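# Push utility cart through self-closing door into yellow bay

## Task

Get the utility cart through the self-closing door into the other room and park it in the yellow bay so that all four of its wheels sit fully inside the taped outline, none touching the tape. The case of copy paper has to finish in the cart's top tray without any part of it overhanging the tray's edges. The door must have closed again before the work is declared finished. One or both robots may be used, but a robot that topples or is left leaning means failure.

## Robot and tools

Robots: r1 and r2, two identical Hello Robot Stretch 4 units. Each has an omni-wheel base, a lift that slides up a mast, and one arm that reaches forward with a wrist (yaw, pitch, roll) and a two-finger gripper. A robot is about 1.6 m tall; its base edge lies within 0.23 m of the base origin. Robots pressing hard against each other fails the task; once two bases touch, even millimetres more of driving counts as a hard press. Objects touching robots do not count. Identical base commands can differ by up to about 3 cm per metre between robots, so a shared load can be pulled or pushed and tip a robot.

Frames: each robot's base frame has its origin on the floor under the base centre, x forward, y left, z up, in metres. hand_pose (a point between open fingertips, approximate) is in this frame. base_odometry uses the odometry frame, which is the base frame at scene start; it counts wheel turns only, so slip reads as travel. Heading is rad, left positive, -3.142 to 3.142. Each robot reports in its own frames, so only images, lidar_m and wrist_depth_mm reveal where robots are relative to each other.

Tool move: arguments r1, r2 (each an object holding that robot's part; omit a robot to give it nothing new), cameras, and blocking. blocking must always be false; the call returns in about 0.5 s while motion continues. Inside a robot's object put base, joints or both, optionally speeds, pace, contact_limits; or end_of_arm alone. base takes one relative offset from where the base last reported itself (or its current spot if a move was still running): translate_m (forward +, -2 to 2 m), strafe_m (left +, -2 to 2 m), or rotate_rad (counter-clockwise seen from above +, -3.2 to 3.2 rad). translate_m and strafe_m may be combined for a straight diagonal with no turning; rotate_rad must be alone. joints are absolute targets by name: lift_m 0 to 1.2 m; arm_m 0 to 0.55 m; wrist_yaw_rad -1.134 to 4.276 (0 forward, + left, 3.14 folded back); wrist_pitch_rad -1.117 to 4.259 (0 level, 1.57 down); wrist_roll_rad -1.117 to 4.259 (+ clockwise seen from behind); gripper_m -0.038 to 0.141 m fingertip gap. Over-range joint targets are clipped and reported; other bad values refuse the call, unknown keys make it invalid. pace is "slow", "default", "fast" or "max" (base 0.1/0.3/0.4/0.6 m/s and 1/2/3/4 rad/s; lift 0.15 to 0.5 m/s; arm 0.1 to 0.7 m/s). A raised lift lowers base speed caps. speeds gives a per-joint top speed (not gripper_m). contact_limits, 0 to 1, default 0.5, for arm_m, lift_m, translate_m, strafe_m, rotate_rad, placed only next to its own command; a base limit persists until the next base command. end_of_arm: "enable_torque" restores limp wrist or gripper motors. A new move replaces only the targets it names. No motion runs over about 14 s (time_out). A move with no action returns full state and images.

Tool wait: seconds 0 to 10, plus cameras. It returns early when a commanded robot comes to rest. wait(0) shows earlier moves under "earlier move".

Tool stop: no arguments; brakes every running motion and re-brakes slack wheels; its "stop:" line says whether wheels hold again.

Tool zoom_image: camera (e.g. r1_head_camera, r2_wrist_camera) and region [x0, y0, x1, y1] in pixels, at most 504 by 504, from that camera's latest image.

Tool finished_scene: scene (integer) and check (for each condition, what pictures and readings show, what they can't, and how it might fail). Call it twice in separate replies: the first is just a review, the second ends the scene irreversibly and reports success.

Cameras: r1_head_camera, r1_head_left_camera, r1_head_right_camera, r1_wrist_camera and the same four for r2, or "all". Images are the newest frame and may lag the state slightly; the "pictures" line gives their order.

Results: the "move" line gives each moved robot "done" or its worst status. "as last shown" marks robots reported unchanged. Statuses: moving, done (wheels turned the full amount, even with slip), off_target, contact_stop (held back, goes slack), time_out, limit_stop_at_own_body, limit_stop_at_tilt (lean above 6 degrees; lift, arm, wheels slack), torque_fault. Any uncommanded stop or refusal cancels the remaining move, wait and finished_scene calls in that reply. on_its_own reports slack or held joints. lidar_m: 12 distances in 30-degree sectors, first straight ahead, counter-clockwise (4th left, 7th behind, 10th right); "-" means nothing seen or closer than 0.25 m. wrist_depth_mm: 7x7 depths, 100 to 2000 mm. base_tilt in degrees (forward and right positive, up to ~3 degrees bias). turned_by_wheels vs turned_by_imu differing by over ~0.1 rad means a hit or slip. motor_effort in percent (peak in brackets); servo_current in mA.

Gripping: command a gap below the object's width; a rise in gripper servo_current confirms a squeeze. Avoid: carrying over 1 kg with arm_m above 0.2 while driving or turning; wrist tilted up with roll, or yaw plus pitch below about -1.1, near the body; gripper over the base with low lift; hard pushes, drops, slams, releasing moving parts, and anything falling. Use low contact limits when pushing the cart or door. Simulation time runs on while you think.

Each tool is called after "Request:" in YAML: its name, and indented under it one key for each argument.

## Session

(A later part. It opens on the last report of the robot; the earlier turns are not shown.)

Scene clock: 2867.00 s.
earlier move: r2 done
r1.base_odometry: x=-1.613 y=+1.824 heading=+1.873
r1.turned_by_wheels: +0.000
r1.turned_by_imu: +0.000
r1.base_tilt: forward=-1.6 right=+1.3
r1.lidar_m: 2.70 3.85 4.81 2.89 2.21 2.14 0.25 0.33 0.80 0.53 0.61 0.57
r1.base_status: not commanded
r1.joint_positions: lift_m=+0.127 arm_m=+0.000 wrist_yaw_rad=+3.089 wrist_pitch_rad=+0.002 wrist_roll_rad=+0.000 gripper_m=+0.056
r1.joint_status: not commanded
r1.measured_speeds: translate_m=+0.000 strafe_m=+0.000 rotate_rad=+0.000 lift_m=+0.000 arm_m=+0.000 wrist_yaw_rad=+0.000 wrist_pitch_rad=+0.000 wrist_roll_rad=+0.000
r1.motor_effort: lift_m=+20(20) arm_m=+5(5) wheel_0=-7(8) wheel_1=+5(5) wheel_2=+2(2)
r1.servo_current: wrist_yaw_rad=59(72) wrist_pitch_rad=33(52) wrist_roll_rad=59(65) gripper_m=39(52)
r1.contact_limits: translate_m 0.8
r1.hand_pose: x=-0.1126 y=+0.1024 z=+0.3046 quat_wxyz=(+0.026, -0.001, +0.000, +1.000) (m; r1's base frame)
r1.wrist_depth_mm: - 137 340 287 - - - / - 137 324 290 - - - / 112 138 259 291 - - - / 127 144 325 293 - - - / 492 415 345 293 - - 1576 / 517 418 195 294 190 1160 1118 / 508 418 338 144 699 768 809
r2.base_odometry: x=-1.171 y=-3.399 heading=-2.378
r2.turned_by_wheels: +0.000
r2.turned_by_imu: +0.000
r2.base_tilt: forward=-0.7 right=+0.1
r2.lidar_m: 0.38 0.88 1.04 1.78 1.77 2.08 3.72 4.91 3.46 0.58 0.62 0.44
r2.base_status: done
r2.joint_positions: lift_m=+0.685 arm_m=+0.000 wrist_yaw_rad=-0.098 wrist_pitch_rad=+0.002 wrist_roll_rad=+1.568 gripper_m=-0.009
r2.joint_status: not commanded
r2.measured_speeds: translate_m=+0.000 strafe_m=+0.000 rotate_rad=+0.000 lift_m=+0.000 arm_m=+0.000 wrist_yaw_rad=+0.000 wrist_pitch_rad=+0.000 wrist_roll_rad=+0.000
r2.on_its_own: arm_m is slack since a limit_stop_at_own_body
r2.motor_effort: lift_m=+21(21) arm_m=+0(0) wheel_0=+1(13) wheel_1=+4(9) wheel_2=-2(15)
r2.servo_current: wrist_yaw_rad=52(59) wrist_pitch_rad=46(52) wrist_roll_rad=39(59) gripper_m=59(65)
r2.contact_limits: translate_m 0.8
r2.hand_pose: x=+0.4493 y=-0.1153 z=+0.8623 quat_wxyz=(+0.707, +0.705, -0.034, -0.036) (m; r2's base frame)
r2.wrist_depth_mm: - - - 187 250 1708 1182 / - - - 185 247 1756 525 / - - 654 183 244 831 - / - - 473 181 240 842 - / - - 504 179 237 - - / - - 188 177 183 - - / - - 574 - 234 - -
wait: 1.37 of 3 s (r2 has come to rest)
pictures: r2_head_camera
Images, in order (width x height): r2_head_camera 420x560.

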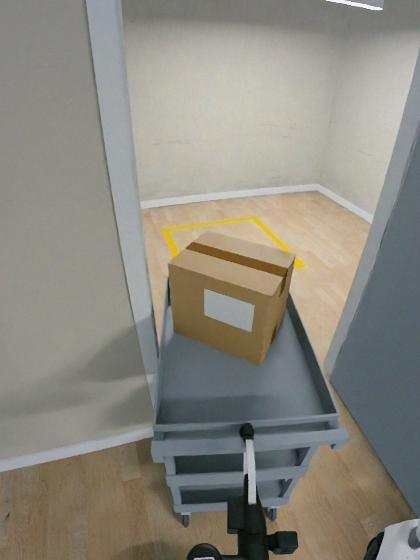

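Request:
zoom_image:
  camera: "r2_head_camera"
  region: [300, 340, 420, 500]

Request:
move:
  blocking: false
  cameras: ["r2_head_right_camera", "r2_head_left_camera"]

Scaled by 3.150 from the camera's 420x560 image, which has a finer 1200x1600 frame.

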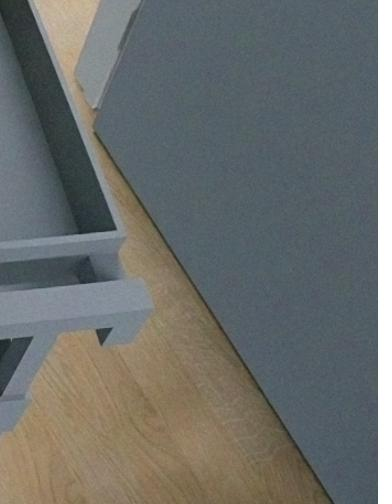

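Scene clock: 2922.30 s.
r1.base_odometry: x=-1.613 y=+1.824 heading=+1.873
r1.turned_by_wheels: +0.000
r1.turned_by_imu: +0.000
r1.base_tilt: forward=-1.6 right=+1.3
r1.lidar_m: 2.72 3.85 4.80 2.94 2.21 2.14 0.25 0.34 0.82 0.51 0.59 0.58
r1.base_status: not commanded
r1.joint_positions: lift_m=+0.127 arm_m=+0.000 wrist_yaw_rad=+3.089 wrist_pitch_rad=+0.002 wrist_roll_rad=+0.000 gripper_m=+0.056
r1.joint_status: not commanded
r1.measured_speeds: translate_m=+0.000 strafe_m=+0.000 rotate_rad=+0.000 lift_m=+0.000 arm_m=+0.000 wrist_yaw_rad=+0.000 wrist_pitch_rad=+0.000 wrist_roll_rad=+0.000
r1.motor_effort: lift_m=+20(20) arm_m=+4(5) wheel_0=-7(8) wheel_1=+5(5) wheel_2=+2(2)
r1.servo_current: wrist_yaw_rad=26(72) wrist_pitch_rad=46(52) wrist_roll_rad=52(65) gripper_m=39(52)
r1.contact_limits: translate_m 0.8
r1.hand_pose: x=-0.1126 y=+0.1024 z=+0.3046 quat_wxyz=(+0.026, -0.001, +0.000, +1.000) (m; r1's base frame)
r1.wrist_depth_mm: - 137 340 290 - - - / - 137 324 290 - - - / 112 138 260 290 - - - / 126 145 327 293 - - - / 496 415 343 294 - - 1618 / 521 418 194 293 191 1138 1138 / 508 418 340 144 707 778 820
r2.base_odometry: x=-1.171 y=-3.399 heading=-2.378
r2.turned_by_wheels: +0.000
r2.turned_by_imu: +0.000
r2.base_tilt: forward=-0.7 right=+0.1
r2.lidar_m: 0.37 0.91 1.04 1.80 1.77 2.06 3.68 4.92 3.45 0.54 0.62 0.43
r2.base_status: done
r2.joint_positions: lift_m=+0.685 arm_m=+0.000 wrist_yaw_rad=-0.098 wrist_pitch_rad=+0.002 wrist_roll_rad=+1.568 gripper_m=-0.009
r2.joint_status: not commanded
r2.measured_speeds: translate_m=+0.000 strafe_m=+0.000 rotate_rad=+0.000 lift_m=+0.000 arm_m=+0.000 wrist_yaw_rad=+0.000 wrist_pitch_rad=+0.000 wrist_roll_rad=+0.000
r2.on_its_own: arm_m is slack since a limit_stop_at_own_body
r2.motor_effort: lift_m=+21(21) arm_m=+0(0) wheel_0=+1(13) wheel_1=+4(9) wheel_2=-2(15)
r2.servo_current: wrist_yaw_rad=46(59) wrist_pitch_rad=39(52) wrist_roll_rad=46(59) gripper_m=65(65)
r2.contact_limits: translate_m 0.8
r2.hand_pose: x=+0.4493 y=-0.1153 z=+0.8623 quat_wxyz=(+0.707, +0.705, -0.034, -0.036) (m; r2's base frame)
r2.wrist_depth_mm: - - - 188 250 1661 1160 / - - - 185 247 1708 525 / - - 654 183 244 842 - / - - 477 181 242 831 - / - - 496 179 238 - - / - - 187 177 184 - - / - - 574 - 233 - -
pictures: r2_head_left_camera, r2_head_right_camera
Images, in order (width x height): r2_head_left_camera 420x672, r2_head_right_camera 420x672.

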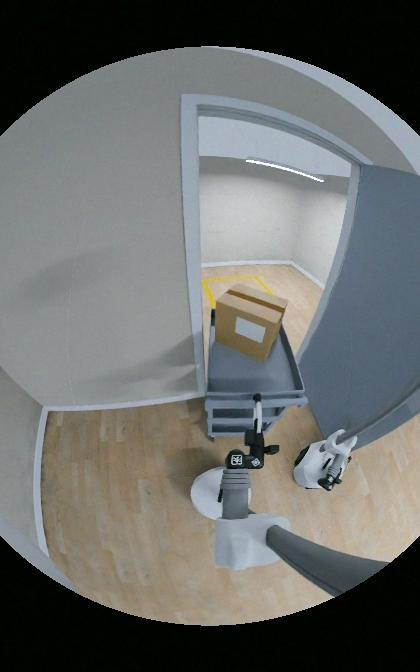

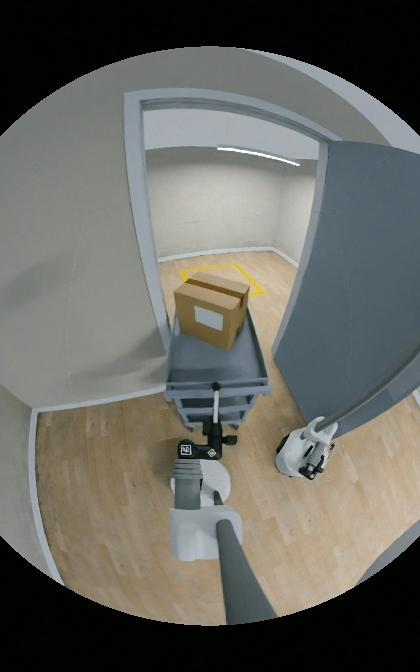

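Request:
move:
  r2: {"base": {"translate_m": 0.06, "strafe_m": 0.16}, "contact_limits": {"translate_m": 0.8, "strafe_m": 0.8}}
  blocking: false
  cameras: []

Request:
wait:
  seconds: 3
  cameras: ["r2_head_camera"]

Request:
zoom_image:
  camera: "r2_head_camera"
  region: [80, 260, 400, 480]

r2: "contact_limits": translate_m and strafe_m are given together and make one move, which takes one limit: state it under one of them only
Scene clock: 3024.57 s.
r1.base_odometry: x=-1.613 y=+1.824 heading=+1.873
r1.turned_by_wheels: +0.000
r1.turned_by_imu: +0.000
r1.base_tilt: forward=-1.6 right=+1.2
r1.lidar_m: 2.72 3.85 4.79 2.90 2.22 2.15 0.25 0.33 0.83 0.51 0.61 0.59
r1.base_status: not commanded
r1.joint_positions: lift_m=+0.127 arm_m=+0.000 wrist_yaw_rad=+3.089 wrist_pitch_rad=+0.002 wrist_roll_rad=+0.000 gripper_m=+0.056
r1.joint_status: not commanded
r1.measured_speeds: translate_m=+0.000 strafe_m=+0.000 rotate_rad=+0.000 lift_m=+0.000 arm_m=+0.000 wrist_yaw_rad=+0.000 wrist_pitch_rad=+0.000 wrist_roll_rad=+0.000
r1.motor_effort: lift_m=+20(20) arm_m=+4(5) wheel_0=-7(8) wheel_1=+5(5) wheel_2=+2(2)
r1.servo_current: wrist_yaw_rad=39(72) wrist_pitch_rad=39(52) wrist_roll_rad=59(65) gripper_m=39(52)
r1.contact_limits: translate_m 0.8
r1.hand_pose: x=-0.1126 y=+0.1024 z=+0.3046 quat_wxyz=(+0.026, -0.001, +0.000, +1.000) (m; r1's base frame)
r1.wrist_depth_mm: - 137 338 289 - - - / - 138 327 290 - - - / 112 138 260 293 - - - / 126 144 325 293 - - - / 500 413 343 293 - - 1618 / 517 421 195 293 190 1160 1138 / 504 421 338 143 691 788 809
r2.base_odometry: x=-1.171 y=-3.399 heading=-2.378
r2.turned_by_wheels: +0.000
r2.turned_by_imu: +0.000
r2.base_tilt: forward=-0.7 right=+0.0
r2.lidar_m: 0.40 0.89 1.02 1.78 1.78 2.05 3.70 4.93 3.46 0.58 0.59 0.44
r2.base_status: done
r2.joint_positions: lift_m=+0.685 arm_m=+0.000 wrist_yaw_rad=-0.098 wrist_pitch_rad=+0.002 wrist_roll_rad=+1.568 gripper_m=-0.009
r2.joint_status: not commanded
r2.measured_speeds: translate_m=+0.000 strafe_m=+0.000 rotate_rad=+0.000 lift_m=+0.000 arm_m=+0.000 wrist_yaw_rad=+0.000 wrist_pitch_rad=+0.000 wrist_roll_rad=+0.000
r2.on_its_own: arm_m is slack since a limit_stop_at_own_body
r2.motor_effort: lift_m=+21(21) arm_m=+0(0) wheel_0=+1(13) wheel_1=+4(9) wheel_2=-2(15)
r2.servo_current: wrist_yaw_rad=52(59) wrist_pitch_rad=46(52) wrist_roll_rad=52(59) gripper_m=59(65)
r2.contact_limits: translate_m 0.8
r2.hand_pose: x=+0.4493 y=-0.1153 z=+0.8623 quat_wxyz=(+0.707, +0.705, -0.034, -0.036) (m; r2's base frame)
r2.wrist_depth_mm: - - - 187 250 1661 1160 / - - - 185 246 1661 525 / - - 654 183 244 831 - / - - 473 181 240 854 - / - - 500 179 237 - - / - - 188 176 184 - - / - - 574 - 232 - -
pictures: none

not run: a call was refused earlier in this reply.

This scene's latest camera images include none from r2_head_camera. They are from: r2_head_left_camera, r2_head_right_camera. r2_head_camera's image comes with the result of a call that names it in "cameras".

Request:
move:
  r2: {"base": {"translate_m": 0.06, "strafe_m": 0.16}, "contact_limits": {"translate_m": 0.8}}
  blocking: false
  cameras: []

Request:
wait:
  seconds: 3
  cameras: ["r2_head_camera"]

Request:
zoom_image:
  camera: "r2_head_camera"
  region: [80, 260, 400, 480]

Scene clock: 3028.87 s.
move: r2 moving
r1.base_odometry: x=-1.613 y=+1.824 heading=+1.873
r1.turned_by_wheels: +0.000
r1.turned_by_imu: +0.000
r1.base_tilt: forward=-1.6 right=+1.2
r1.lidar_m: 2.70 3.86 4.80 2.91 2.21 2.15 0.25 0.34 0.83 0.53 0.62 0.62
r1.base_status: not commanded
r1.joint_positions: lift_m=+0.127 arm_m=+0.000 wrist_yaw_rad=+3.089 wrist_pitch_rad=+0.002 wrist_roll_rad=+0.000 gripper_m=+0.056
r1.joint_status: not commanded
r1.measured_speeds: translate_m=+0.000 strafe_m=+0.000 rotate_rad=+0.000 lift_m=+0.000 arm_m=+0.000 wrist_yaw_rad=+0.000 wrist_pitch_rad=+0.000 wrist_roll_rad=+0.000
r1.motor_effort: lift_m=+20(20) arm_m=+4(5) wheel_0=-7(8) wheel_1=+5(5) wheel_2=+2(2)
r1.servo_current: wrist_yaw_rad=59(59) wrist_pitch_rad=46(46) wrist_roll_rad=52(65) gripper_m=39(39)
r1.contact_limits: translate_m 0.8
r1.hand_pose: x=-0.1126 y=+0.1024 z=+0.3046 quat_wxyz=(+0.026, -0.001, +0.000, +1.000) (m; r1's base frame)
r1.wrist_depth_mm: - 137 340 287 - - - / - 138 325 290 - - - / 112 138 262 291 - - - / 126 144 324 293 - - - / 496 418 343 293 - - 1618 / 517 421 194 294 191 1160 1160 / 508 421 340 144 699 778 809
r2.base_odometry: x=-1.159 y=-3.428 heading=-2.379
r2.turned_by_wheels: -0.001
r2.turned_by_imu: -0.001
r2.base_tilt: forward=-0.7 right=+0.1
r2.lidar_m: 0.39 0.88 1.03 1.76 1.75 2.07 3.63 4.95 3.51 0.60 0.62 0.43
r2.base_status: translate_m moving; strafe_m moving
r2.joint_positions: lift_m=+0.685 arm_m=+0.000 wrist_yaw_rad=-0.105 wrist_pitch_rad=+0.002 wrist_roll_rad=+1.568 gripper_m=-0.009
r2.joint_status: not commanded
r2.measured_speeds: translate_m=+0.042 strafe_m=+0.115 rotate_rad=+0.002 lift_m=+0.000 arm_m=+0.000 wrist_yaw_rad=+0.000 wrist_pitch_rad=+0.000 wrist_roll_rad=+0.000
r2.on_its_own: arm_m is slack since a limit_stop_at_own_body
r2.motor_effort: lift_m=+21(21) arm_m=+0(0) wheel_0=-11(14) wheel_1=+11(12) wheel_2=-12(12)
r2.servo_current: wrist_yaw_rad=59(59) wrist_pitch_rad=33(46) wrist_roll_rad=52(59) gripper_m=59(78)
r2.contact_limits: translate_m 0.8
r2.hand_pose: x=+0.4485 y=-0.1171 z=+0.8623 quat_wxyz=(+0.707, +0.705, -0.036, -0.038) (m; r2's base frame)
r2.wrist_depth_mm: - - - 188 250 1661 1160 / - - - 185 246 1708 517 / - - 640 183 243 854 - / - - 477 181 240 842 - / - - 500 179 238 - - / - - 187 177 181 - - / - - - - 232 - -
pictures: none
No camera images: "cameras" was empty.

Scene clock: 3030.53 s.
earlier move: r2 done
r1.base_odometry: x=-1.613 y=+1.824 heading=+1.873
r1.turned_by_wheels: +0.000
r1.turned_by_imu: +0.000
r1.base_tilt: forward=-1.6 right=+1.3
r1.lidar_m: 2.73 3.85 4.81 2.93 2.19 2.15 0.25 0.30 0.86 0.67 0.62 0.75
r1.base_status: not commanded
r1.joint_positions: lift_m=+0.127 arm_m=+0.000 wrist_yaw_rad=+3.089 wrist_pitch_rad=+0.002 wrist_roll_rad=+0.000 gripper_m=+0.056
r1.joint_status: not commanded
r1.measured_speeds: translate_m=+0.000 strafe_m=+0.000 rotate_rad=+0.000 lift_m=+0.000 arm_m=+0.000 wrist_yaw_rad=+0.000 wrist_pitch_rad=+0.000 wrist_roll_rad=+0.000
r1.motor_effort: lift_m=+20(20) arm_m=+4(5) wheel_0=-7(8) wheel_1=+5(5) wheel_2=+2(3)
r1.servo_current: wrist_yaw_rad=52(72) wrist_pitch_rad=33(52) wrist_roll_rad=52(65) gripper_m=33(46)
r1.contact_limits: translate_m 0.8
r1.hand_pose: x=-0.1126 y=+0.1024 z=+0.3046 quat_wxyz=(+0.026, -0.001, +0.000, +1.000) (m; r1's base frame)
r1.wrist_depth_mm: - 137 340 290 - - - / - 138 325 290 - - - / 112 138 260 291 - - - / 126 144 325 291 - - - / 496 415 343 294 - - 1661 / 517 421 194 293 190 1160 1138 / 504 418 338 143 699 778 820
r2.base_odometry: x=-1.104 y=-3.556 heading=-2.379
r2.turned_by_wheels: +0.000
r2.turned_by_imu: +0.000
r2.base_tilt: forward=-0.7 right=+0.1
r2.lidar_m: 0.40 0.79 0.94 1.61 1.65 1.93 3.35 5.02 3.63 0.73 0.47 0.42
r2.base_status: done
r2.joint_positions: lift_m=+0.685 arm_m=+0.000 wrist_yaw_rad=-0.112 wrist_pitch_rad=+0.002 wrist_roll_rad=+1.568 gripper_m=-0.009
r2.joint_status: not commanded
r2.measured_speeds: translate_m=+0.000 strafe_m=+0.000 rotate_rad=+0.000 lift_m=+0.000 arm_m=+0.000 wrist_yaw_rad=+0.000 wrist_pitch_rad=+0.000 wrist_roll_rad=+0.000
r2.on_its_own: arm_m is slack since a limit_stop_at_own_body
r2.motor_effort: lift_m=+21(21) arm_m=+0(1) wheel_0=-5(15) wheel_1=+2(12) wheel_2=-11(14)
r2.servo_current: wrist_yaw_rad=65(78) wrist_pitch_rad=46(52) wrist_roll_rad=46(59) gripper_m=59(78)
r2.contact_limits: translate_m 0.8
r2.hand_pose: x=+0.4477 y=-0.1190 z=+0.8623 quat_wxyz=(+0.707, +0.705, -0.039, -0.040) (m; r2's base frame)
r2.wrist_depth_mm: - - - 158 214 1537 - / - - 580 161 219 - - / - - 452 165 223 - - / - - 484 227 228 - - / - - 554 173 234 - - / - - 187 177 181 - - / 569 564 - - - - 492
wait: 1.67 of 3 s (r2 has come to rest)
pictures: r2_head_camera
Images, in order (width x height): r2_head_camera 420x560.

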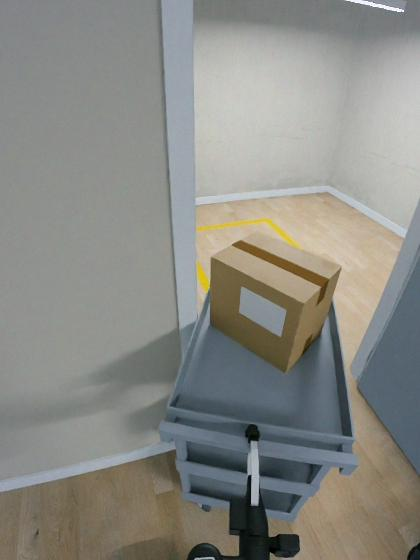

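Scaled by 1.575 from the camera's 420x560 image, which has a finer 1200x1600 frame.

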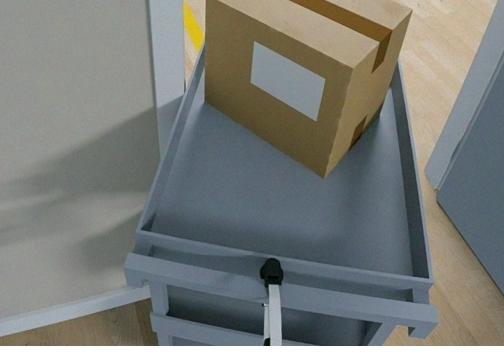

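Request:
move:
  r2: {"base": {"translate_m": -0.232, "strafe_m": 0.22}, "contact_limits": {"translate_m": 0.8}}
  blocking: false
  cameras: []

Request:
wait:
  seconds: 4
  cameras: ["r2_head_camera"]

Request:
zoom_image:
  camera: "r2_head_camera"
  region: [100, 200, 400, 480]

Scene clock: 3105.83 s.
move: r2 moving
r1.base_odometry: x=-1.613 y=+1.824 heading=+1.873
r1.turned_by_wheels: +0.000
r1.turned_by_imu: +0.000
r1.base_tilt: forward=-1.5 right=+1.3
r1.lidar_m: 2.72 3.85 4.80 2.92 2.19 2.14 0.25 0.32 0.88 0.67 0.64 0.74
r1.base_status: not commanded
r1.joint_positions: lift_m=+0.127 arm_m=+0.000 wrist_yaw_rad=+3.089 wrist_pitch_rad=+0.002 wrist_roll_rad=+0.000 gripper_m=+0.056
r1.joint_status: not commanded
r1.measured_speeds: translate_m=+0.000 strafe_m=+0.000 rotate_rad=+0.000 lift_m=+0.000 arm_m=+0.000 wrist_yaw_rad=+0.000 wrist_pitch_rad=+0.000 wrist_roll_rad=+0.000
r1.motor_effort: lift_m=+20(20) arm_m=+4(4) wheel_0=-7(8) wheel_1=+5(5) wheel_2=+2(2)
r1.servo_current: wrist_yaw_rad=46(65) wrist_pitch_rad=39(52) wrist_roll_rad=33(52) gripper_m=39(46)
r1.contact_limits: translate_m 0.8
r1.hand_pose: x=-0.1126 y=+0.1024 z=+0.3046 quat_wxyz=(+0.026, -0.001, +0.000, +1.000) (m; r1's base frame)
r1.wrist_depth_mm: - 137 338 289 - - - / - 138 324 291 - - - / 112 138 260 291 - - - / 126 145 327 293 - - - / 496 415 343 293 - - 1618 / 512 421 194 294 190 1160 1138 / 504 421 338 143 699 778 809
r2.base_odometry: x=-1.072 y=-3.556 heading=-2.379
r2.turned_by_wheels: +0.000
r2.turned_by_imu: +0.001
r2.base_tilt: forward=-0.6 right=+0.1
r2.lidar_m: 0.40 0.80 0.96 1.61 1.60 1.89 3.34 5.03 3.66 0.75 0.46 0.41
r2.base_status: translate_m moving; strafe_m moving
r2.joint_positions: lift_m=+0.685 arm_m=+0.000 wrist_yaw_rad=-0.103 wrist_pitch_rad=+0.002 wrist_roll_rad=+1.568 gripper_m=-0.009
r2.joint_status: not commanded
r2.measured_speeds: translate_m=-0.093 strafe_m=+0.086 rotate_rad=+0.003 lift_m=+0.000 arm_m=+0.000 wrist_yaw_rad=+0.003 wrist_pitch_rad=+0.000 wrist_roll_rad=+0.000
r2.on_its_own: arm_m is slack since a limit_stop_at_own_body
r2.motor_effort: lift_m=+21(21) arm_m=+0(0) wheel_0=-13(19) wheel_1=+4(7) wheel_2=+14(14)
r2.servo_current: wrist_yaw_rad=59(72) wrist_pitch_rad=46(46) wrist_roll_rad=52(59) gripper_m=65(65)
r2.contact_limits: translate_m 0.8
r2.hand_pose: x=+0.4487 y=-0.1166 z=+0.8623 quat_wxyz=(+0.707, +0.705, -0.036, -0.037) (m; r2's base frame)
r2.wrist_depth_mm: - - - 148 202 715 - / - - 504 154 211 778 - / - 466 445 158 217 - - / - - 508 165 224 842 - / - - 597 170 233 - - / - - 186 177 183 - - / - - - - - - 462
pictures: none
No camera images: "cameras" was empty.

Scene clock: 3107.83 s.
earlier move: r2 done
r1.base_odometry: x=-1.613 y=+1.824 heading=+1.873
r1.turned_by_wheels: +0.000
r1.turned_by_imu: +0.000
r1.base_tilt: forward=-1.5 right=+1.3
r1.lidar_m: 2.67 3.85 4.82 2.90 2.21 2.15 0.25 0.33 3.94 0.70 0.73 0.97
r1.base_status: not commanded
r1.joint_positions: lift_m=+0.127 arm_m=+0.000 wrist_yaw_rad=+3.089 wrist_pitch_rad=+0.002 wrist_roll_rad=+0.000 gripper_m=+0.056
r1.joint_status: not commanded
r1.measured_speeds: translate_m=+0.000 strafe_m=+0.000 rotate_rad=+0.000 lift_m=+0.000 arm_m=+0.000 wrist_yaw_rad=+0.000 wrist_pitch_rad=+0.000 wrist_roll_rad=+0.000
r1.motor_effort: lift_m=+20(20) arm_m=+4(5) wheel_0=-8(8) wheel_1=+5(5) wheel_2=+2(3)
r1.servo_current: wrist_yaw_rad=39(72) wrist_pitch_rad=39(52) wrist_roll_rad=52(65) gripper_m=39(46)
r1.contact_limits: translate_m 0.8
r1.hand_pose: x=-0.1126 y=+0.1024 z=+0.3046 quat_wxyz=(+0.026, -0.001, +0.000, +1.000) (m; r1's base frame)
r1.wrist_depth_mm: - 137 340 290 - - - / - 138 325 291 - - - / 112 138 259 291 - - - / 126 144 327 291 - - - / 496 415 343 293 - - 1661 / 521 418 195 293 191 1160 1138 / 508 421 338 143 707 778 809
r2.base_odometry: x=-0.785 y=-3.555 heading=-2.378
r2.turned_by_wheels: +0.000
r2.turned_by_imu: +0.000
r2.base_tilt: forward=-0.7 right=+0.0
r2.lidar_m: 0.45 0.96 1.10 1.37 1.36 1.62 2.80 4.87 3.94 0.99 0.39 0.37
r2.base_status: done
r2.joint_positions: lift_m=+0.685 arm_m=+0.000 wrist_yaw_rad=-0.101 wrist_pitch_rad=+0.002 wrist_roll_rad=+1.568 gripper_m=-0.009
r2.joint_status: not commanded
r2.measured_speeds: translate_m=+0.000 strafe_m=+0.000 rotate_rad=+0.000 lift_m=+0.000 arm_m=+0.000 wrist_yaw_rad=+0.000 wrist_pitch_rad=+0.000 wrist_roll_rad=+0.000
r2.on_its_own: arm_m is slack since a limit_stop_at_own_body
r2.motor_effort: lift_m=+21(21) arm_m=+0(1) wheel_0=-1(19) wheel_1=+4(7) wheel_2=+3(16)
r2.servo_current: wrist_yaw_rad=52(72) wrist_pitch_rad=52(52) wrist_roll_rad=52(65) gripper_m=59(72)
r2.contact_limits: translate_m 0.8
r2.hand_pose: x=+0.4490 y=-0.1159 z=+0.8623 quat_wxyz=(+0.707, +0.705, -0.035, -0.036) (m; r2's base frame)
r2.wrist_depth_mm: - 442 439 117 173 - - / - 410 407 125 183 - - / - - 477 134 197 - - / - - 585 144 214 - - / - - - 156 229 - - / - - 182 173 185 - 477 / - - - - - - -
wait: 2.00 of 4 s (r2 has come to rest)
pictures: r2_head_camera
Images, in order (width x height): r2_head_camera 420x560.

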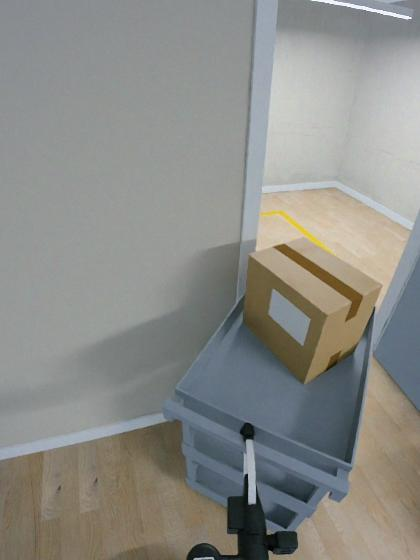

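Scaled by 1.680 from the camera's 420x560 image, which has a finer 1200x1600 frame.

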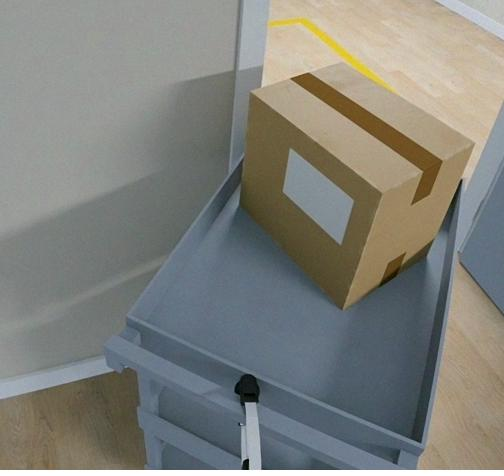

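Request:
move:
  r2: {"base": {"translate_m": 0.055, "strafe_m": 0.12}, "contact_limits": {"translate_m": 0.8}}
  blocking: false
  cameras: []

Request:
wait:
  seconds: 4
  cameras: ["r2_head_camera"]

Request:
zoom_image:
  camera: "r2_head_camera"
  region: [100, 220, 400, 500]

Scene clock: 3167.00 s.
move: r2 moving
r1.base_odometry: x=-1.613 y=+1.824 heading=+1.873
r1.turned_by_wheels: +0.000
r1.turned_by_imu: +0.000
r1.base_tilt: forward=-1.6 right=+1.3
r1.lidar_m: 2.71 3.84 4.78 2.93 2.21 2.15 0.25 0.34 3.92 0.71 0.72 0.99
r1.base_status: not commanded
r1.joint_positions: lift_m=+0.127 arm_m=+0.000 wrist_yaw_rad=+3.089 wrist_pitch_rad=+0.002 wrist_roll_rad=+0.000 gripper_m=+0.056
r1.joint_status: not commanded
r1.measured_speeds: translate_m=+0.000 strafe_m=+0.000 rotate_rad=+0.000 lift_m=+0.000 arm_m=+0.000 wrist_yaw_rad=+0.000 wrist_pitch_rad=+0.000 wrist_roll_rad=+0.000
r1.motor_effort: lift_m=+20(20) arm_m=+4(5) wheel_0=-7(8) wheel_1=+5(5) wheel_2=+2(2)
r1.servo_current: wrist_yaw_rad=33(65) wrist_pitch_rad=46(46) wrist_roll_rad=52(65) gripper_m=46(46)
r1.contact_limits: translate_m 0.8
r1.hand_pose: x=-0.1126 y=+0.1024 z=+0.3046 quat_wxyz=(+0.026, -0.001, +0.000, +1.000) (m; r1's base frame)
r1.wrist_depth_mm: - 137 338 289 - - - / - 137 324 290 - - - / 112 138 260 293 - - - / 126 144 327 293 - - - / 496 421 343 293 - - 1576 / 521 424 195 293 191 1182 1160 / 504 421 338 143 707 788 820
r2.base_odometry: x=-0.774 y=-3.584 heading=-2.380
r2.turned_by_wheels: -0.001
r2.turned_by_imu: -0.001
r2.base_tilt: forward=-0.7 right=+0.1
r2.lidar_m: 0.44 0.93 1.09 1.29 1.32 1.58 2.73 4.88 3.94 1.01 0.39 0.37
r2.base_status: translate_m moving; strafe_m moving
r2.joint_positions: lift_m=+0.685 arm_m=+0.000 wrist_yaw_rad=-0.106 wrist_pitch_rad=+0.002 wrist_roll_rad=+1.568 gripper_m=-0.009
r2.joint_status: not commanded
r2.measured_speeds: translate_m=+0.052 strafe_m=+0.111 rotate_rad=+0.000 lift_m=+0.000 arm_m=+0.000 wrist_yaw_rad=-0.001 wrist_pitch_rad=+0.000 wrist_roll_rad=+0.000
r2.on_its_own: arm_m is slack since a limit_stop_at_own_body
r2.motor_effort: lift_m=+21(21) arm_m=+0(0) wheel_0=-14(14) wheel_1=+9(11) wheel_2=-12(13)
r2.servo_current: wrist_yaw_rad=52(59) wrist_pitch_rad=39(46) wrist_roll_rad=46(59) gripper_m=65(72)
r2.contact_limits: translate_m 0.8
r2.hand_pose: x=+0.4483 y=-0.1175 z=+0.8623 quat_wxyz=(+0.707, +0.705, -0.037, -0.038) (m; r2's base frame)
r2.wrist_depth_mm: - 462 445 121 176 - - / - 410 410 127 185 - - / - - 477 136 198 - - / - - 585 146 216 - - / - - - 158 231 - - / - - 180 171 182 - 477 / - - - - - - -
pictures: none
No camera images: "cameras" was empty.

Scene clock: 3168.23 s.
earlier move: r2 done
r1.base_odometry: x=-1.613 y=+1.824 heading=+1.873
r1.turned_by_wheels: +0.000
r1.turned_by_imu: +0.000
r1.base_tilt: forward=-1.6 right=+1.3
r1.lidar_m: 2.71 3.86 4.80 2.91 2.22 2.13 0.25 0.33 3.92 0.73 0.78 1.09
r1.base_status: not commanded
r1.joint_positions: lift_m=+0.127 arm_m=+0.000 wrist_yaw_rad=+3.089 wrist_pitch_rad=+0.002 wrist_roll_rad=+0.000 gripper_m=+0.056
r1.joint_status: not commanded
r1.measured_speeds: translate_m=+0.000 strafe_m=+0.000 rotate_rad=+0.000 lift_m=+0.000 arm_m=+0.000 wrist_yaw_rad=+0.000 wrist_pitch_rad=+0.000 wrist_roll_rad=+0.000
r1.motor_effort: lift_m=+20(20) arm_m=+4(5) wheel_0=-7(8) wheel_1=+5(5) wheel_2=+2(2)
r1.servo_current: wrist_yaw_rad=46(65) wrist_pitch_rad=46(46) wrist_roll_rad=33(65) gripper_m=46(46)
r1.contact_limits: translate_m 0.8
r1.hand_pose: x=-0.1126 y=+0.1024 z=+0.3046 quat_wxyz=(+0.026, -0.001, +0.000, +1.000) (m; r1's base frame)
r1.wrist_depth_mm: - 137 336 289 - - - / - 138 325 290 - - - / 112 138 260 291 - - - / 126 144 327 293 - - - / 500 413 343 294 - - 1618 / 521 421 195 294 190 1160 1118 / 504 421 336 143 699 778 820
r2.base_odometry: x=-0.741 y=-3.679 heading=-2.379
r2.turned_by_wheels: +0.001
r2.turned_by_imu: +0.001
r2.base_tilt: forward=-0.7 right=+0.1
r2.lidar_m: 0.42 0.87 1.01 1.26 1.27 1.47 2.57 4.95 4.02 1.09 0.35 0.35
r2.base_status: done
r2.joint_positions: lift_m=+0.685 arm_m=+0.000 wrist_yaw_rad=-0.105 wrist_pitch_rad=+0.002 wrist_roll_rad=+1.568 gripper_m=-0.009
r2.joint_status: not commanded
r2.measured_speeds: translate_m=+0.000 strafe_m=+0.000 rotate_rad=+0.000 lift_m=+0.000 arm_m=+0.000 wrist_yaw_rad=+0.000 wrist_pitch_rad=+0.000 wrist_roll_rad=+0.000
r2.on_its_own: arm_m is slack since a limit_stop_at_own_body
r2.motor_effort: lift_m=+21(21) arm_m=+0(1) wheel_0=-2(15) wheel_1=+3(11) wheel_2=-5(13)
r2.servo_current: wrist_yaw_rad=39(72) wrist_pitch_rad=39(46) wrist_roll_rad=59(59) gripper_m=59(72)
r2.contact_limits: translate_m 0.8
r2.hand_pose: x=+0.4485 y=-0.1172 z=+0.8623 quat_wxyz=(+0.707, +0.705, -0.036, -0.038) (m; r2's base frame)
r2.wrist_depth_mm: - 364 362 - 148 - - / - 436 421 103 163 - - / - - 544 109 180 - - / - - - 127 201 - - / - - - 140 227 - 492 / - - 180 162 183 - 452 / - - - - 349 - 353
wait: 1.23 of 4 s (r2 has come to rest)
pictures: r2_head_camera
Images, in order (width x height): r2_head_camera 420x560.

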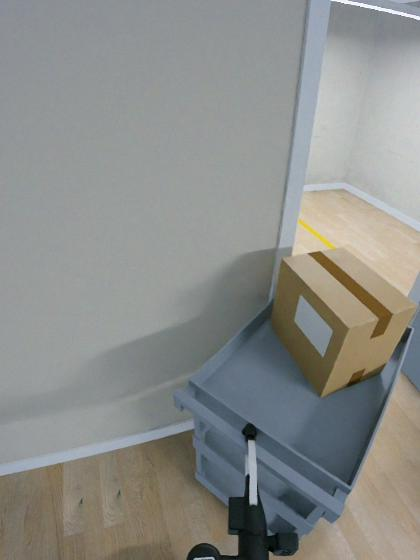

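Scaled by 1.680 from the camera's 420x560 image, which has a finer 1200x1600 frame.

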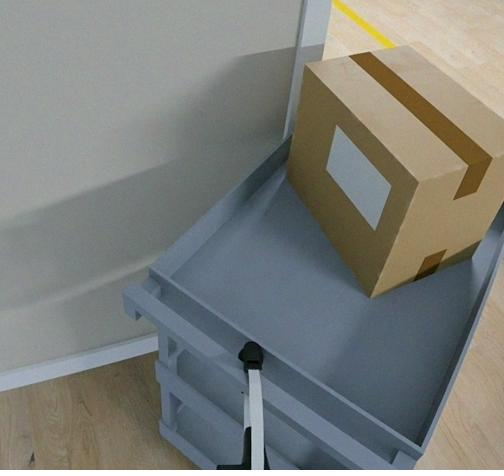

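Request:
move:
  r2: {"base": {"translate_m": 0.089, "strafe_m": -0.078}, "contact_limits": {"translate_m": 0.8}}
  blocking: false
  cameras: []

Request:
wait:
  seconds: 4
  cameras: ["r2_head_camera"]

Request:
zoom_image:
  camera: "r2_head_camera"
  region: [100, 220, 400, 500]

Scene clock: 3187.43 s.
move: r2 moving
r1.base_odometry: x=-1.613 y=+1.824 heading=+1.873
r1.turned_by_wheels: +0.000
r1.turned_by_imu: +0.000
r1.base_tilt: forward=-1.6 right=+1.3
r1.lidar_m: 2.70 3.88 4.79 2.94 2.21 2.15 0.25 0.32 3.93 0.73 0.76 1.06
r1.base_status: not commanded
r1.joint_positions: lift_m=+0.127 arm_m=+0.000 wrist_yaw_rad=+3.089 wrist_pitch_rad=+0.002 wrist_roll_rad=+0.000 gripper_m=+0.056
r1.joint_status: not commanded
r1.measured_speeds: translate_m=+0.000 strafe_m=+0.000 rotate_rad=+0.000 lift_m=+0.000 arm_m=+0.000 wrist_yaw_rad=+0.000 wrist_pitch_rad=+0.000 wrist_roll_rad=+0.000
r1.motor_effort: lift_m=+20(20) arm_m=+5(5) wheel_0=-7(8) wheel_1=+5(5) wheel_2=+2(2)
r1.servo_current: wrist_yaw_rad=52(59) wrist_pitch_rad=46(52) wrist_roll_rad=33(52) gripper_m=39(46)
r1.contact_limits: translate_m 0.8
r1.hand_pose: x=-0.1126 y=+0.1024 z=+0.3046 quat_wxyz=(+0.026, -0.001, +0.000, +1.000) (m; r1's base frame)
r1.wrist_depth_mm: - 137 340 289 - - - / - 138 325 290 - - - / 112 138 259 291 - - - / 127 144 327 290 - - - / 496 415 345 294 - - 1576 / 521 421 195 294 190 1160 1182 / 504 424 338 143 699 778 820
r2.base_odometry: x=-0.774 y=-3.681 heading=-2.379
r2.turned_by_wheels: +0.000
r2.turned_by_imu: +0.001
r2.base_tilt: forward=-0.7 right=+0.0
r2.lidar_m: 0.43 0.86 0.99 1.29 1.30 1.52 2.62 4.96 4.01 1.08 0.35 0.32
r2.base_status: translate_m moving; strafe_m moving
r2.joint_positions: lift_m=+0.685 arm_m=+0.000 wrist_yaw_rad=-0.101 wrist_pitch_rad=+0.002 wrist_roll_rad=+1.568 gripper_m=-0.009
r2.joint_status: not commanded
r2.measured_speeds: translate_m=+0.098 strafe_m=-0.083 rotate_rad=+0.000 lift_m=+0.000 arm_m=+0.000 wrist_yaw_rad=+0.024 wrist_pitch_rad=+0.000 wrist_roll_rad=+0.000
r2.on_its_own: arm_m is slack since a limit_stop_at_own_body
r2.motor_effort: lift_m=+21(21) arm_m=+0(0) wheel_0=+11(16) wheel_1=-6(6) wheel_2=-13(14)
r2.servo_current: wrist_yaw_rad=46(59) wrist_pitch_rad=39(46) wrist_roll_rad=39(52) gripper_m=59(72)
r2.contact_limits: translate_m 0.8
r2.hand_pose: x=+0.4490 y=-0.1161 z=+0.8623 quat_wxyz=(+0.707, +0.705, -0.035, -0.037) (m; r2's base frame)
r2.wrist_depth_mm: - 355 357 - 144 - - / - 445 424 - 158 - - / - - 549 106 175 - - / - - - 116 196 - - / - - - 136 224 - 508 / - - 182 159 183 - 449 / - - - - - 349 355
pictures: none
No camera images: "cameras" was empty.

Scene clock: 3188.57 s.
earlier move: r2 done
r1.base_odometry: x=-1.613 y=+1.824 heading=+1.873
r1.turned_by_wheels: +0.000
r1.turned_by_imu: +0.000
r1.base_tilt: forward=-1.6 right=+1.3
r1.lidar_m: 2.72 3.89 4.78 2.91 2.23 2.15 0.25 0.34 3.92 0.72 0.76 0.99
r1.base_status: not commanded
r1.joint_positions: lift_m=+0.127 arm_m=+0.000 wrist_yaw_rad=+3.089 wrist_pitch_rad=+0.002 wrist_roll_rad=+0.000 gripper_m=+0.056
r1.joint_status: not commanded
r1.measured_speeds: translate_m=+0.000 strafe_m=+0.000 rotate_rad=+0.000 lift_m=+0.000 arm_m=+0.000 wrist_yaw_rad=+0.000 wrist_pitch_rad=+0.000 wrist_roll_rad=+0.000
r1.motor_effort: lift_m=+20(20) arm_m=+4(5) wheel_0=-7(8) wheel_1=+5(5) wheel_2=+2(3)
r1.servo_current: wrist_yaw_rad=52(65) wrist_pitch_rad=46(52) wrist_roll_rad=39(59) gripper_m=39(46)
r1.contact_limits: translate_m 0.8
r1.hand_pose: x=-0.1126 y=+0.1024 z=+0.3046 quat_wxyz=(+0.026, -0.001, +0.000, +1.000) (m; r1's base frame)
r1.wrist_depth_mm: - 137 338 287 - - - / - 138 325 290 - - - / 112 138 260 294 - - - / 127 144 327 291 - - - / 496 418 343 294 - - 1618 / 521 421 195 293 191 1160 1098 / 504 421 338 143 691 768 820
r2.base_odometry: x=-0.860 y=-3.684 heading=-2.379
r2.turned_by_wheels: +0.000
r2.turned_by_imu: +0.000
r2.base_tilt: forward=-0.6 right=+0.1
r2.lidar_m: 0.45 0.81 0.96 1.38 1.36 1.61 2.77 5.02 3.92 1.00 0.34 0.34
r2.base_status: done
r2.joint_positions: lift_m=+0.685 arm_m=+0.000 wrist_yaw_rad=-0.099 wrist_pitch_rad=+0.002 wrist_roll_rad=+1.568 gripper_m=-0.009
r2.joint_status: not commanded
r2.measured_speeds: translate_m=+0.000 strafe_m=+0.000 rotate_rad=+0.000 lift_m=+0.000 arm_m=+0.000 wrist_yaw_rad=+0.000 wrist_pitch_rad=+0.000 wrist_roll_rad=+0.000
r2.on_its_own: arm_m is slack since a limit_stop_at_own_body
r2.motor_effort: lift_m=+21(21) arm_m=+0(0) wheel_0=+3(18) wheel_1=-3(6) wheel_2=-3(14)
r2.servo_current: wrist_yaw_rad=46(59) wrist_pitch_rad=39(46) wrist_roll_rad=39(52) gripper_m=59(72)
r2.contact_limits: translate_m 0.8
r2.hand_pose: x=+0.4492 y=-0.1155 z=+0.8623 quat_wxyz=(+0.707, +0.705, -0.034, -0.036) (m; r2's base frame)
r2.wrist_depth_mm: - 355 355 - 142 - - / - 445 427 - 160 - - / - - 559 103 175 - - / - - - 115 196 - - / - - - 135 224 - 508 / - - 182 162 182 - 445 / - - - - 353 351 357
wait: 1.13 of 4 s (r2 has come to rest)
pictures: r2_head_camera
Images, in order (width x height): r2_head_camera 420x560.

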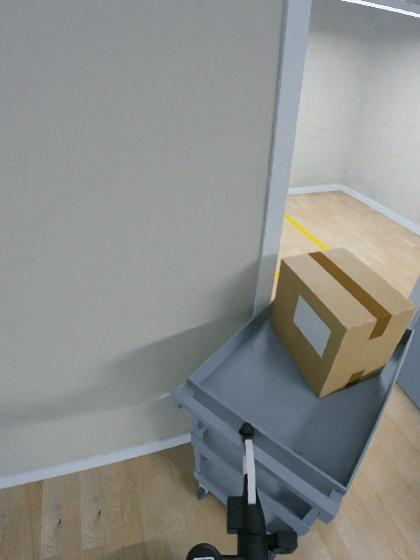

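Scaled by 1.680 from the camera's 420x560 image, which has a finer 1200x1600 frame.

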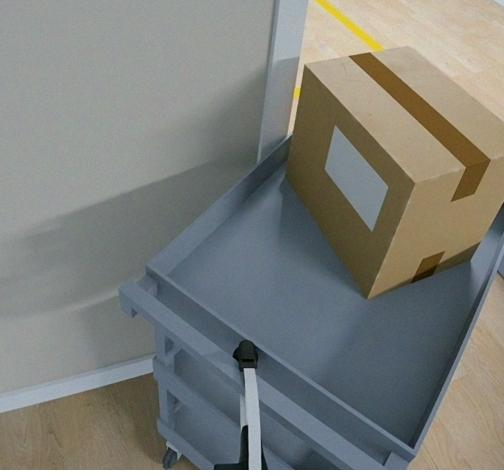

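Request:
move:
  r2: {"base": {"translate_m": 0.155, "strafe_m": -0.152}, "contact_limits": {"translate_m": 0.8}}
  blocking: false
  cameras: []

Request:
wait:
  seconds: 4
  cameras: ["r2_head_camera"]

Request:
zoom_image:
  camera: "r2_head_camera"
  region: [100, 220, 400, 500]

Scene clock: 3202.77 s.
move: r2 moving
r1.base_odometry: x=-1.613 y=+1.824 heading=+1.873
r1.turned_by_wheels: +0.000
r1.turned_by_imu: +0.000
r1.base_tilt: forward=-1.5 right=+1.3
r1.lidar_m: 2.71 3.85 4.80 2.94 2.21 2.16 0.25 0.33 3.92 0.72 0.76 0.97
r1.base_status: not commanded
r1.joint_positions: lift_m=+0.127 arm_m=+0.000 wrist_yaw_rad=+3.089 wrist_pitch_rad=+0.002 wrist_roll_rad=+0.000 gripper_m=+0.056
r1.joint_status: not commanded
r1.measured_speeds: translate_m=+0.000 strafe_m=+0.000 rotate_rad=+0.000 lift_m=+0.000 arm_m=+0.000 wrist_yaw_rad=+0.000 wrist_pitch_rad=+0.000 wrist_roll_rad=+0.000
r1.motor_effort: lift_m=+20(20) arm_m=+4(4) wheel_0=-7(8) wheel_1=+5(5) wheel_2=+2(2)
r1.servo_current: wrist_yaw_rad=46(72) wrist_pitch_rad=39(46) wrist_roll_rad=39(59) gripper_m=46(52)
r1.contact_limits: translate_m 0.8
r1.hand_pose: x=-0.1126 y=+0.1024 z=+0.3046 quat_wxyz=(+0.026, -0.001, +0.000, +1.000) (m; r1's base frame)
r1.wrist_depth_mm: - 137 338 289 - - - / - 137 324 291 - - - / 112 138 259 291 - - - / 126 145 325 293 - - - / 496 415 343 293 - - 1576 / 521 421 195 296 190 1160 1118 / 504 421 340 143 699 768 809
r2.base_odometry: x=-0.892 y=-3.684 heading=-2.379
r2.turned_by_wheels: +0.000
r2.turned_by_imu: +0.001
r2.base_tilt: forward=-0.7 right=+0.0
r2.lidar_m: 0.46 0.78 0.92 1.41 1.40 1.62 2.88 5.01 3.93 0.97 0.34 0.33
r2.base_status: translate_m moving; strafe_m moving
r2.joint_positions: lift_m=+0.685 arm_m=+0.000 wrist_yaw_rad=-0.098 wrist_pitch_rad=+0.002 wrist_roll_rad=+1.568 gripper_m=-0.009
r2.joint_status: not commanded
r2.measured_speeds: translate_m=+0.090 strafe_m=-0.090 rotate_rad=+0.001 lift_m=+0.000 arm_m=+0.000 wrist_yaw_rad=+0.000 wrist_pitch_rad=+0.000 wrist_roll_rad=+0.000
r2.on_its_own: arm_m is slack since a limit_stop_at_own_body
r2.motor_effort: lift_m=+21(21) arm_m=+0(0) wheel_0=+15(21) wheel_1=-6(7) wheel_2=-10(11)
r2.servo_current: wrist_yaw_rad=46(59) wrist_pitch_rad=46(46) wrist_roll_rad=46(59) gripper_m=65(72)
r2.contact_limits: translate_m 0.8
r2.hand_pose: x=+0.4493 y=-0.1153 z=+0.8623 quat_wxyz=(+0.707, +0.705, -0.034, -0.036) (m; r2's base frame)
r2.wrist_depth_mm: - 357 347 - 139 - - / - 452 433 - 157 - - / - - 569 - 173 - - / - - - 114 193 - - / - - - 131 224 - 504 / - - 182 158 183 - 449 / - - - - 351 355 364
pictures: none
No camera images: "cameras" was empty.

Scene clock: 3204.37 s.
earlier move: r2 done
r1.base_odometry: x=-1.613 y=+1.824 heading=+1.873
r1.turned_by_wheels: +0.000
r1.turned_by_imu: +0.000
r1.base_tilt: forward=-1.6 right=+1.3
r1.lidar_m: 2.73 3.87 4.81 2.92 2.21 2.14 0.25 0.33 0.68 0.66 0.74 0.89
r1.base_status: not commanded
r1.joint_positions: lift_m=+0.127 arm_m=+0.000 wrist_yaw_rad=+3.089 wrist_pitch_rad=+0.002 wrist_roll_rad=+0.000 gripper_m=+0.056
r1.joint_status: not commanded
r1.measured_speeds: translate_m=+0.000 strafe_m=+0.000 rotate_rad=+0.000 lift_m=+0.000 arm_m=+0.000 wrist_yaw_rad=+0.000 wrist_pitch_rad=+0.000 wrist_roll_rad=+0.000
r1.motor_effort: lift_m=+20(20) arm_m=+4(5) wheel_0=-7(8) wheel_1=+5(5) wheel_2=+2(2)
r1.servo_current: wrist_yaw_rad=59(72) wrist_pitch_rad=46(46) wrist_roll_rad=39(65) gripper_m=46(52)
r1.contact_limits: translate_m 0.8
r1.hand_pose: x=-0.1126 y=+0.1024 z=+0.3046 quat_wxyz=(+0.026, -0.001, +0.000, +1.000) (m; r1's base frame)
r1.wrist_depth_mm: - 137 340 289 - - - / - 138 325 290 - - - / 112 138 262 293 - - - / 126 145 327 291 - - - / 496 415 343 293 - - 1618 / 521 421 194 294 191 1160 1138 / 508 421 340 143 707 778 809
r2.base_odometry: x=-1.076 y=-3.681 heading=-2.380
r2.turned_by_wheels: -0.001
r2.turned_by_imu: +0.000
r2.base_tilt: forward=-0.7 right=+0.1
r2.lidar_m: 0.45 0.71 0.83 1.41 1.55 1.81 3.19 5.11 3.75 0.86 0.33 0.32
r2.base_status: done
r2.joint_positions: lift_m=+0.685 arm_m=+0.000 wrist_yaw_rad=-0.101 wrist_pitch_rad=+0.002 wrist_roll_rad=+1.568 gripper_m=-0.009
r2.joint_status: not commanded
r2.measured_speeds: translate_m=+0.000 strafe_m=+0.000 rotate_rad=+0.000 lift_m=+0.000 arm_m=+0.000 wrist_yaw_rad=+0.000 wrist_pitch_rad=+0.000 wrist_roll_rad=+0.000
r2.on_its_own: arm_m is slack since a limit_stop_at_own_body
r2.motor_effort: lift_m=+21(21) arm_m=+0(1) wheel_0=-1(21) wheel_1=-4(7) wheel_2=-6(11)
r2.servo_current: wrist_yaw_rad=46(59) wrist_pitch_rad=39(46) wrist_roll_rad=33(59) gripper_m=59(72)
r2.contact_limits: translate_m 0.8
r2.hand_pose: x=+0.4490 y=-0.1161 z=+0.8623 quat_wxyz=(+0.707, +0.705, -0.035, -0.037) (m; r2's base frame)
r2.wrist_depth_mm: - 362 377 - - - - / - 530 473 - - - - / - - - - 167 - - / - - - 102 190 564 525 / - - - 121 226 525 473 / 512 512 189 149 183 512 430 / - - - - - 368 -
wait: 1.60 of 4 s (r2 has come to rest)
pictures: r2_head_camera
Images, in order (width x height): r2_head_camera 420x560.

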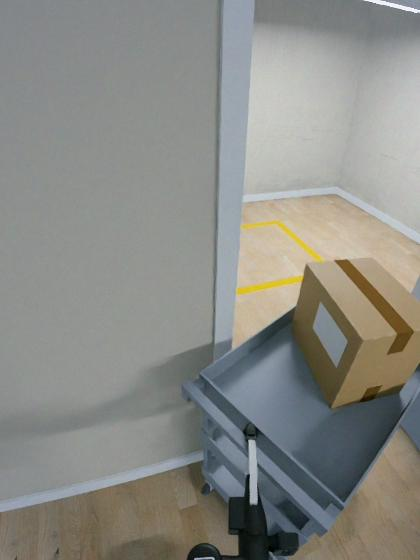

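Scaled by 1.680 from the camera's 420x560 image, which has a finer 1200x1600 frame.

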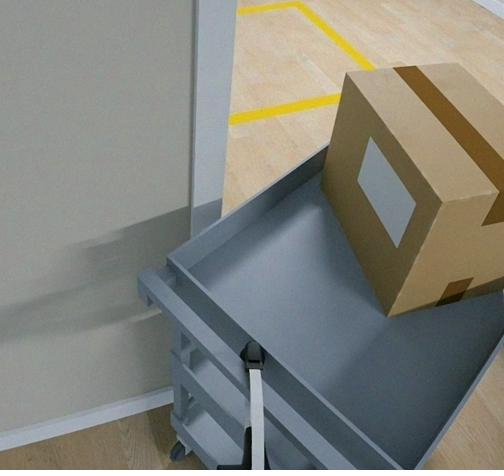

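Request:
move:
  r2: {"base": {"translate_m": -0.091, "strafe_m": -0.256}, "contact_limits": {"translate_m": 0.8}}
  blocking: false
  cameras: []

Request:
wait:
  seconds: 4
  cameras: ["r2_head_camera"]

Request:
zoom_image:
  camera: "r2_head_camera"
  region: [100, 220, 400, 500]

Scene clock: 3234.63 s.
move: r2 moving
r1.base_odometry: x=-1.613 y=+1.824 heading=+1.873
r1.turned_by_wheels: +0.000
r1.turned_by_imu: +0.000
r1.base_tilt: forward=-1.6 right=+1.3
r1.lidar_m: 2.72 3.88 4.81 2.91 2.19 2.14 0.25 0.34 0.66 0.64 0.72 0.81
r1.base_status: not commanded
r1.joint_positions: lift_m=+0.127 arm_m=+0.000 wrist_yaw_rad=+3.089 wrist_pitch_rad=+0.002 wrist_roll_rad=+0.000 gripper_m=+0.056
r1.joint_status: not commanded
r1.measured_speeds: translate_m=+0.000 strafe_m=+0.000 rotate_rad=+0.000 lift_m=+0.000 arm_m=+0.000 wrist_yaw_rad=+0.000 wrist_pitch_rad=+0.000 wrist_roll_rad=+0.000
r1.motor_effort: lift_m=+20(20) arm_m=+4(4) wheel_0=-7(8) wheel_1=+5(5) wheel_2=+2(2)
r1.servo_current: wrist_yaw_rad=39(72) wrist_pitch_rad=39(46) wrist_roll_rad=52(65) gripper_m=46(46)
r1.contact_limits: translate_m 0.8
r1.hand_pose: x=-0.1126 y=+0.1024 z=+0.3046 quat_wxyz=(+0.026, -0.001, +0.000, +1.000) (m; r1's base frame)
r1.wrist_depth_mm: - 137 338 289 - - - / - 138 325 291 - - - / 112 138 260 291 - - - / 126 144 325 290 - - - / 500 415 342 294 - - 1576 / 517 418 195 293 190 1182 1138 / 504 421 336 143 707 778 831
r2.base_odometry: x=-1.089 y=-3.653 heading=-2.379
r2.turned_by_wheels: +0.001
r2.turned_by_imu: +0.002
r2.base_tilt: forward=-0.7 right=+0.1
r2.lidar_m: 0.47 0.72 0.82 1.43 1.59 1.85 3.25 5.10 3.69 0.80 0.35 0.29
r2.base_status: translate_m moving; strafe_m moving
r2.joint_positions: lift_m=+0.685 arm_m=+0.000 wrist_yaw_rad=-0.096 wrist_pitch_rad=+0.002 wrist_roll_rad=+1.568 gripper_m=-0.009
r2.joint_status: not commanded
r2.measured_speeds: translate_m=-0.042 strafe_m=-0.117 rotate_rad=-0.002 lift_m=+0.000 arm_m=+0.000 wrist_yaw_rad=+0.010 wrist_pitch_rad=+0.000 wrist_roll_rad=+0.000
r2.on_its_own: arm_m is slack since a limit_stop_at_own_body
r2.motor_effort: lift_m=+21(21) arm_m=+0(1) wheel_0=+18(18) wheel_1=-11(11) wheel_2=+10(11)
r2.servo_current: wrist_yaw_rad=52(52) wrist_pitch_rad=39(46) wrist_roll_rad=46(52) gripper_m=65(65)
r2.contact_limits: translate_m 0.8
r2.hand_pose: x=+0.4495 y=-0.1147 z=+0.8623 quat_wxyz=(+0.707, +0.705, -0.033, -0.035) (m; r2's base frame)
r2.wrist_depth_mm: - 370 359 - 123 - - / - 535 469 - 139 - - / - - - - 163 - - / - - - - 185 1537 525 / - - - 119 221 535 473 / 525 521 186 142 183 525 430 / - 119 - - - 370 -
pictures: none
No camera images: "cameras" was empty.

Scene clock: 3236.50 s.
earlier move: r2 done
r1.base_odometry: x=-1.613 y=+1.824 heading=+1.873
r1.turned_by_wheels: +0.000
r1.turned_by_imu: +0.000
r1.base_tilt: forward=-1.5 right=+1.3
r1.lidar_m: 2.71 3.86 4.81 2.90 2.22 2.14 0.25 0.31 0.53 0.49 0.52 0.58
r1.base_status: not commanded
r1.joint_positions: lift_m=+0.127 arm_m=+0.000 wrist_yaw_rad=+3.089 wrist_pitch_rad=+0.002 wrist_roll_rad=+0.000 gripper_m=+0.056
r1.joint_status: not commanded
r1.measured_speeds: translate_m=+0.000 strafe_m=+0.000 rotate_rad=+0.000 lift_m=+0.000 arm_m=+0.000 wrist_yaw_rad=+0.000 wrist_pitch_rad=+0.000 wrist_roll_rad=+0.000
r1.motor_effort: lift_m=+20(20) arm_m=+4(5) wheel_0=-7(8) wheel_1=+5(5) wheel_2=+2(2)
r1.servo_current: wrist_yaw_rad=46(72) wrist_pitch_rad=39(52) wrist_roll_rad=46(65) gripper_m=46(46)
r1.contact_limits: translate_m 0.8
r1.hand_pose: x=-0.1126 y=+0.1024 z=+0.3046 quat_wxyz=(+0.026, -0.001, +0.000, +1.000) (m; r1's base frame)
r1.wrist_depth_mm: - 137 342 289 - - - / - 138 325 290 - - - / 112 138 259 293 - - - / 127 144 325 293 - - - / 496 418 343 293 - - 1576 / 517 421 195 293 190 1138 1138 / 508 421 338 143 699 788 820
r2.base_odometry: x=-1.187 y=-3.434 heading=-2.380
r2.turned_by_wheels: -0.001
r2.turned_by_imu: +0.000
r2.base_tilt: forward=-0.7 right=+0.1
r2.lidar_m: 0.47 0.85 0.99 1.72 1.78 2.08 3.66 4.97 3.47 0.59 0.39 0.36
r2.base_status: done
r2.joint_positions: lift_m=+0.685 arm_m=+0.000 wrist_yaw_rad=-0.099 wrist_pitch_rad=+0.002 wrist_roll_rad=+1.568 gripper_m=-0.009
r2.joint_status: not commanded
r2.measured_speeds: translate_m=+0.000 strafe_m=+0.000 rotate_rad=+0.000 lift_m=+0.000 arm_m=+0.000 wrist_yaw_rad=+0.000 wrist_pitch_rad=+0.000 wrist_roll_rad=+0.000
r2.on_its_own: arm_m is slack since a limit_stop_at_own_body
r2.motor_effort: lift_m=+21(21) arm_m=+0(1) wheel_0=+2(18) wheel_1=-3(13) wheel_2=+5(13)
r2.servo_current: wrist_yaw_rad=26(65) wrist_pitch_rad=39(52) wrist_roll_rad=46(65) gripper_m=65(65)
r2.contact_limits: translate_m 0.8
r2.hand_pose: x=+0.4493 y=-0.1154 z=+0.8623 quat_wxyz=(+0.707, +0.705, -0.034, -0.036) (m; r2's base frame)
r2.wrist_depth_mm: - 415 410 107 164 - - / - 415 404 119 177 - - / - - 492 126 191 - - / - - 627 138 208 - - / - - - 151 229 1756 - / - - 187 170 183 1618 480 / - - - - - 1499 1255
wait: 1.87 of 4 s (r2 has come to rest)
pictures: r2_head_camera
Images, in order (width x height): r2_head_camera 420x560.

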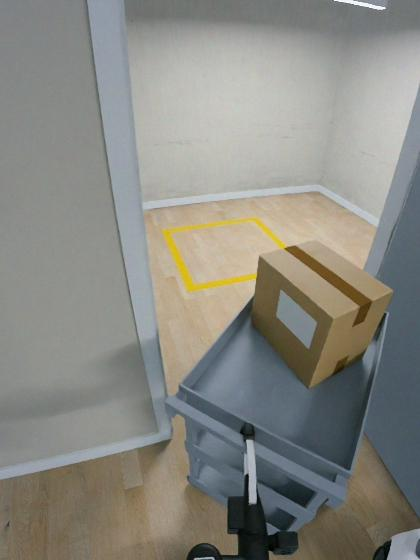

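Scaled by 1.680 from the camera's 420x560 image, which has a finer 1200x1600 frame.

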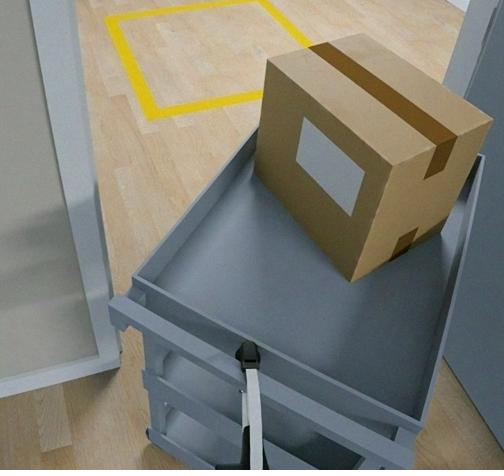

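Request:
zoom_image:
  camera: "r2_head_camera"
  region: [120, 360, 220, 460]

Request:
zoom_image:
  camera: "r2_head_camera"
  region: [320, 200, 420, 420]

Scaled by 5.040 from the camera's 420x560 image, which has a finer 1200x1600 frame.

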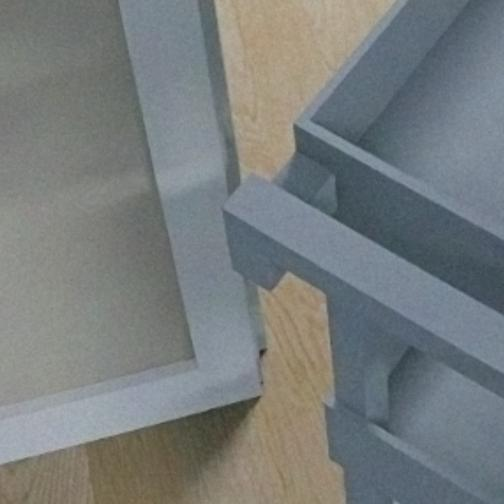

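Scaled by 2.291 from the camera's 420x560 image, which has a finer 1200x1600 frame.

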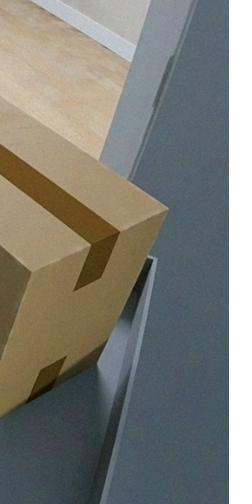

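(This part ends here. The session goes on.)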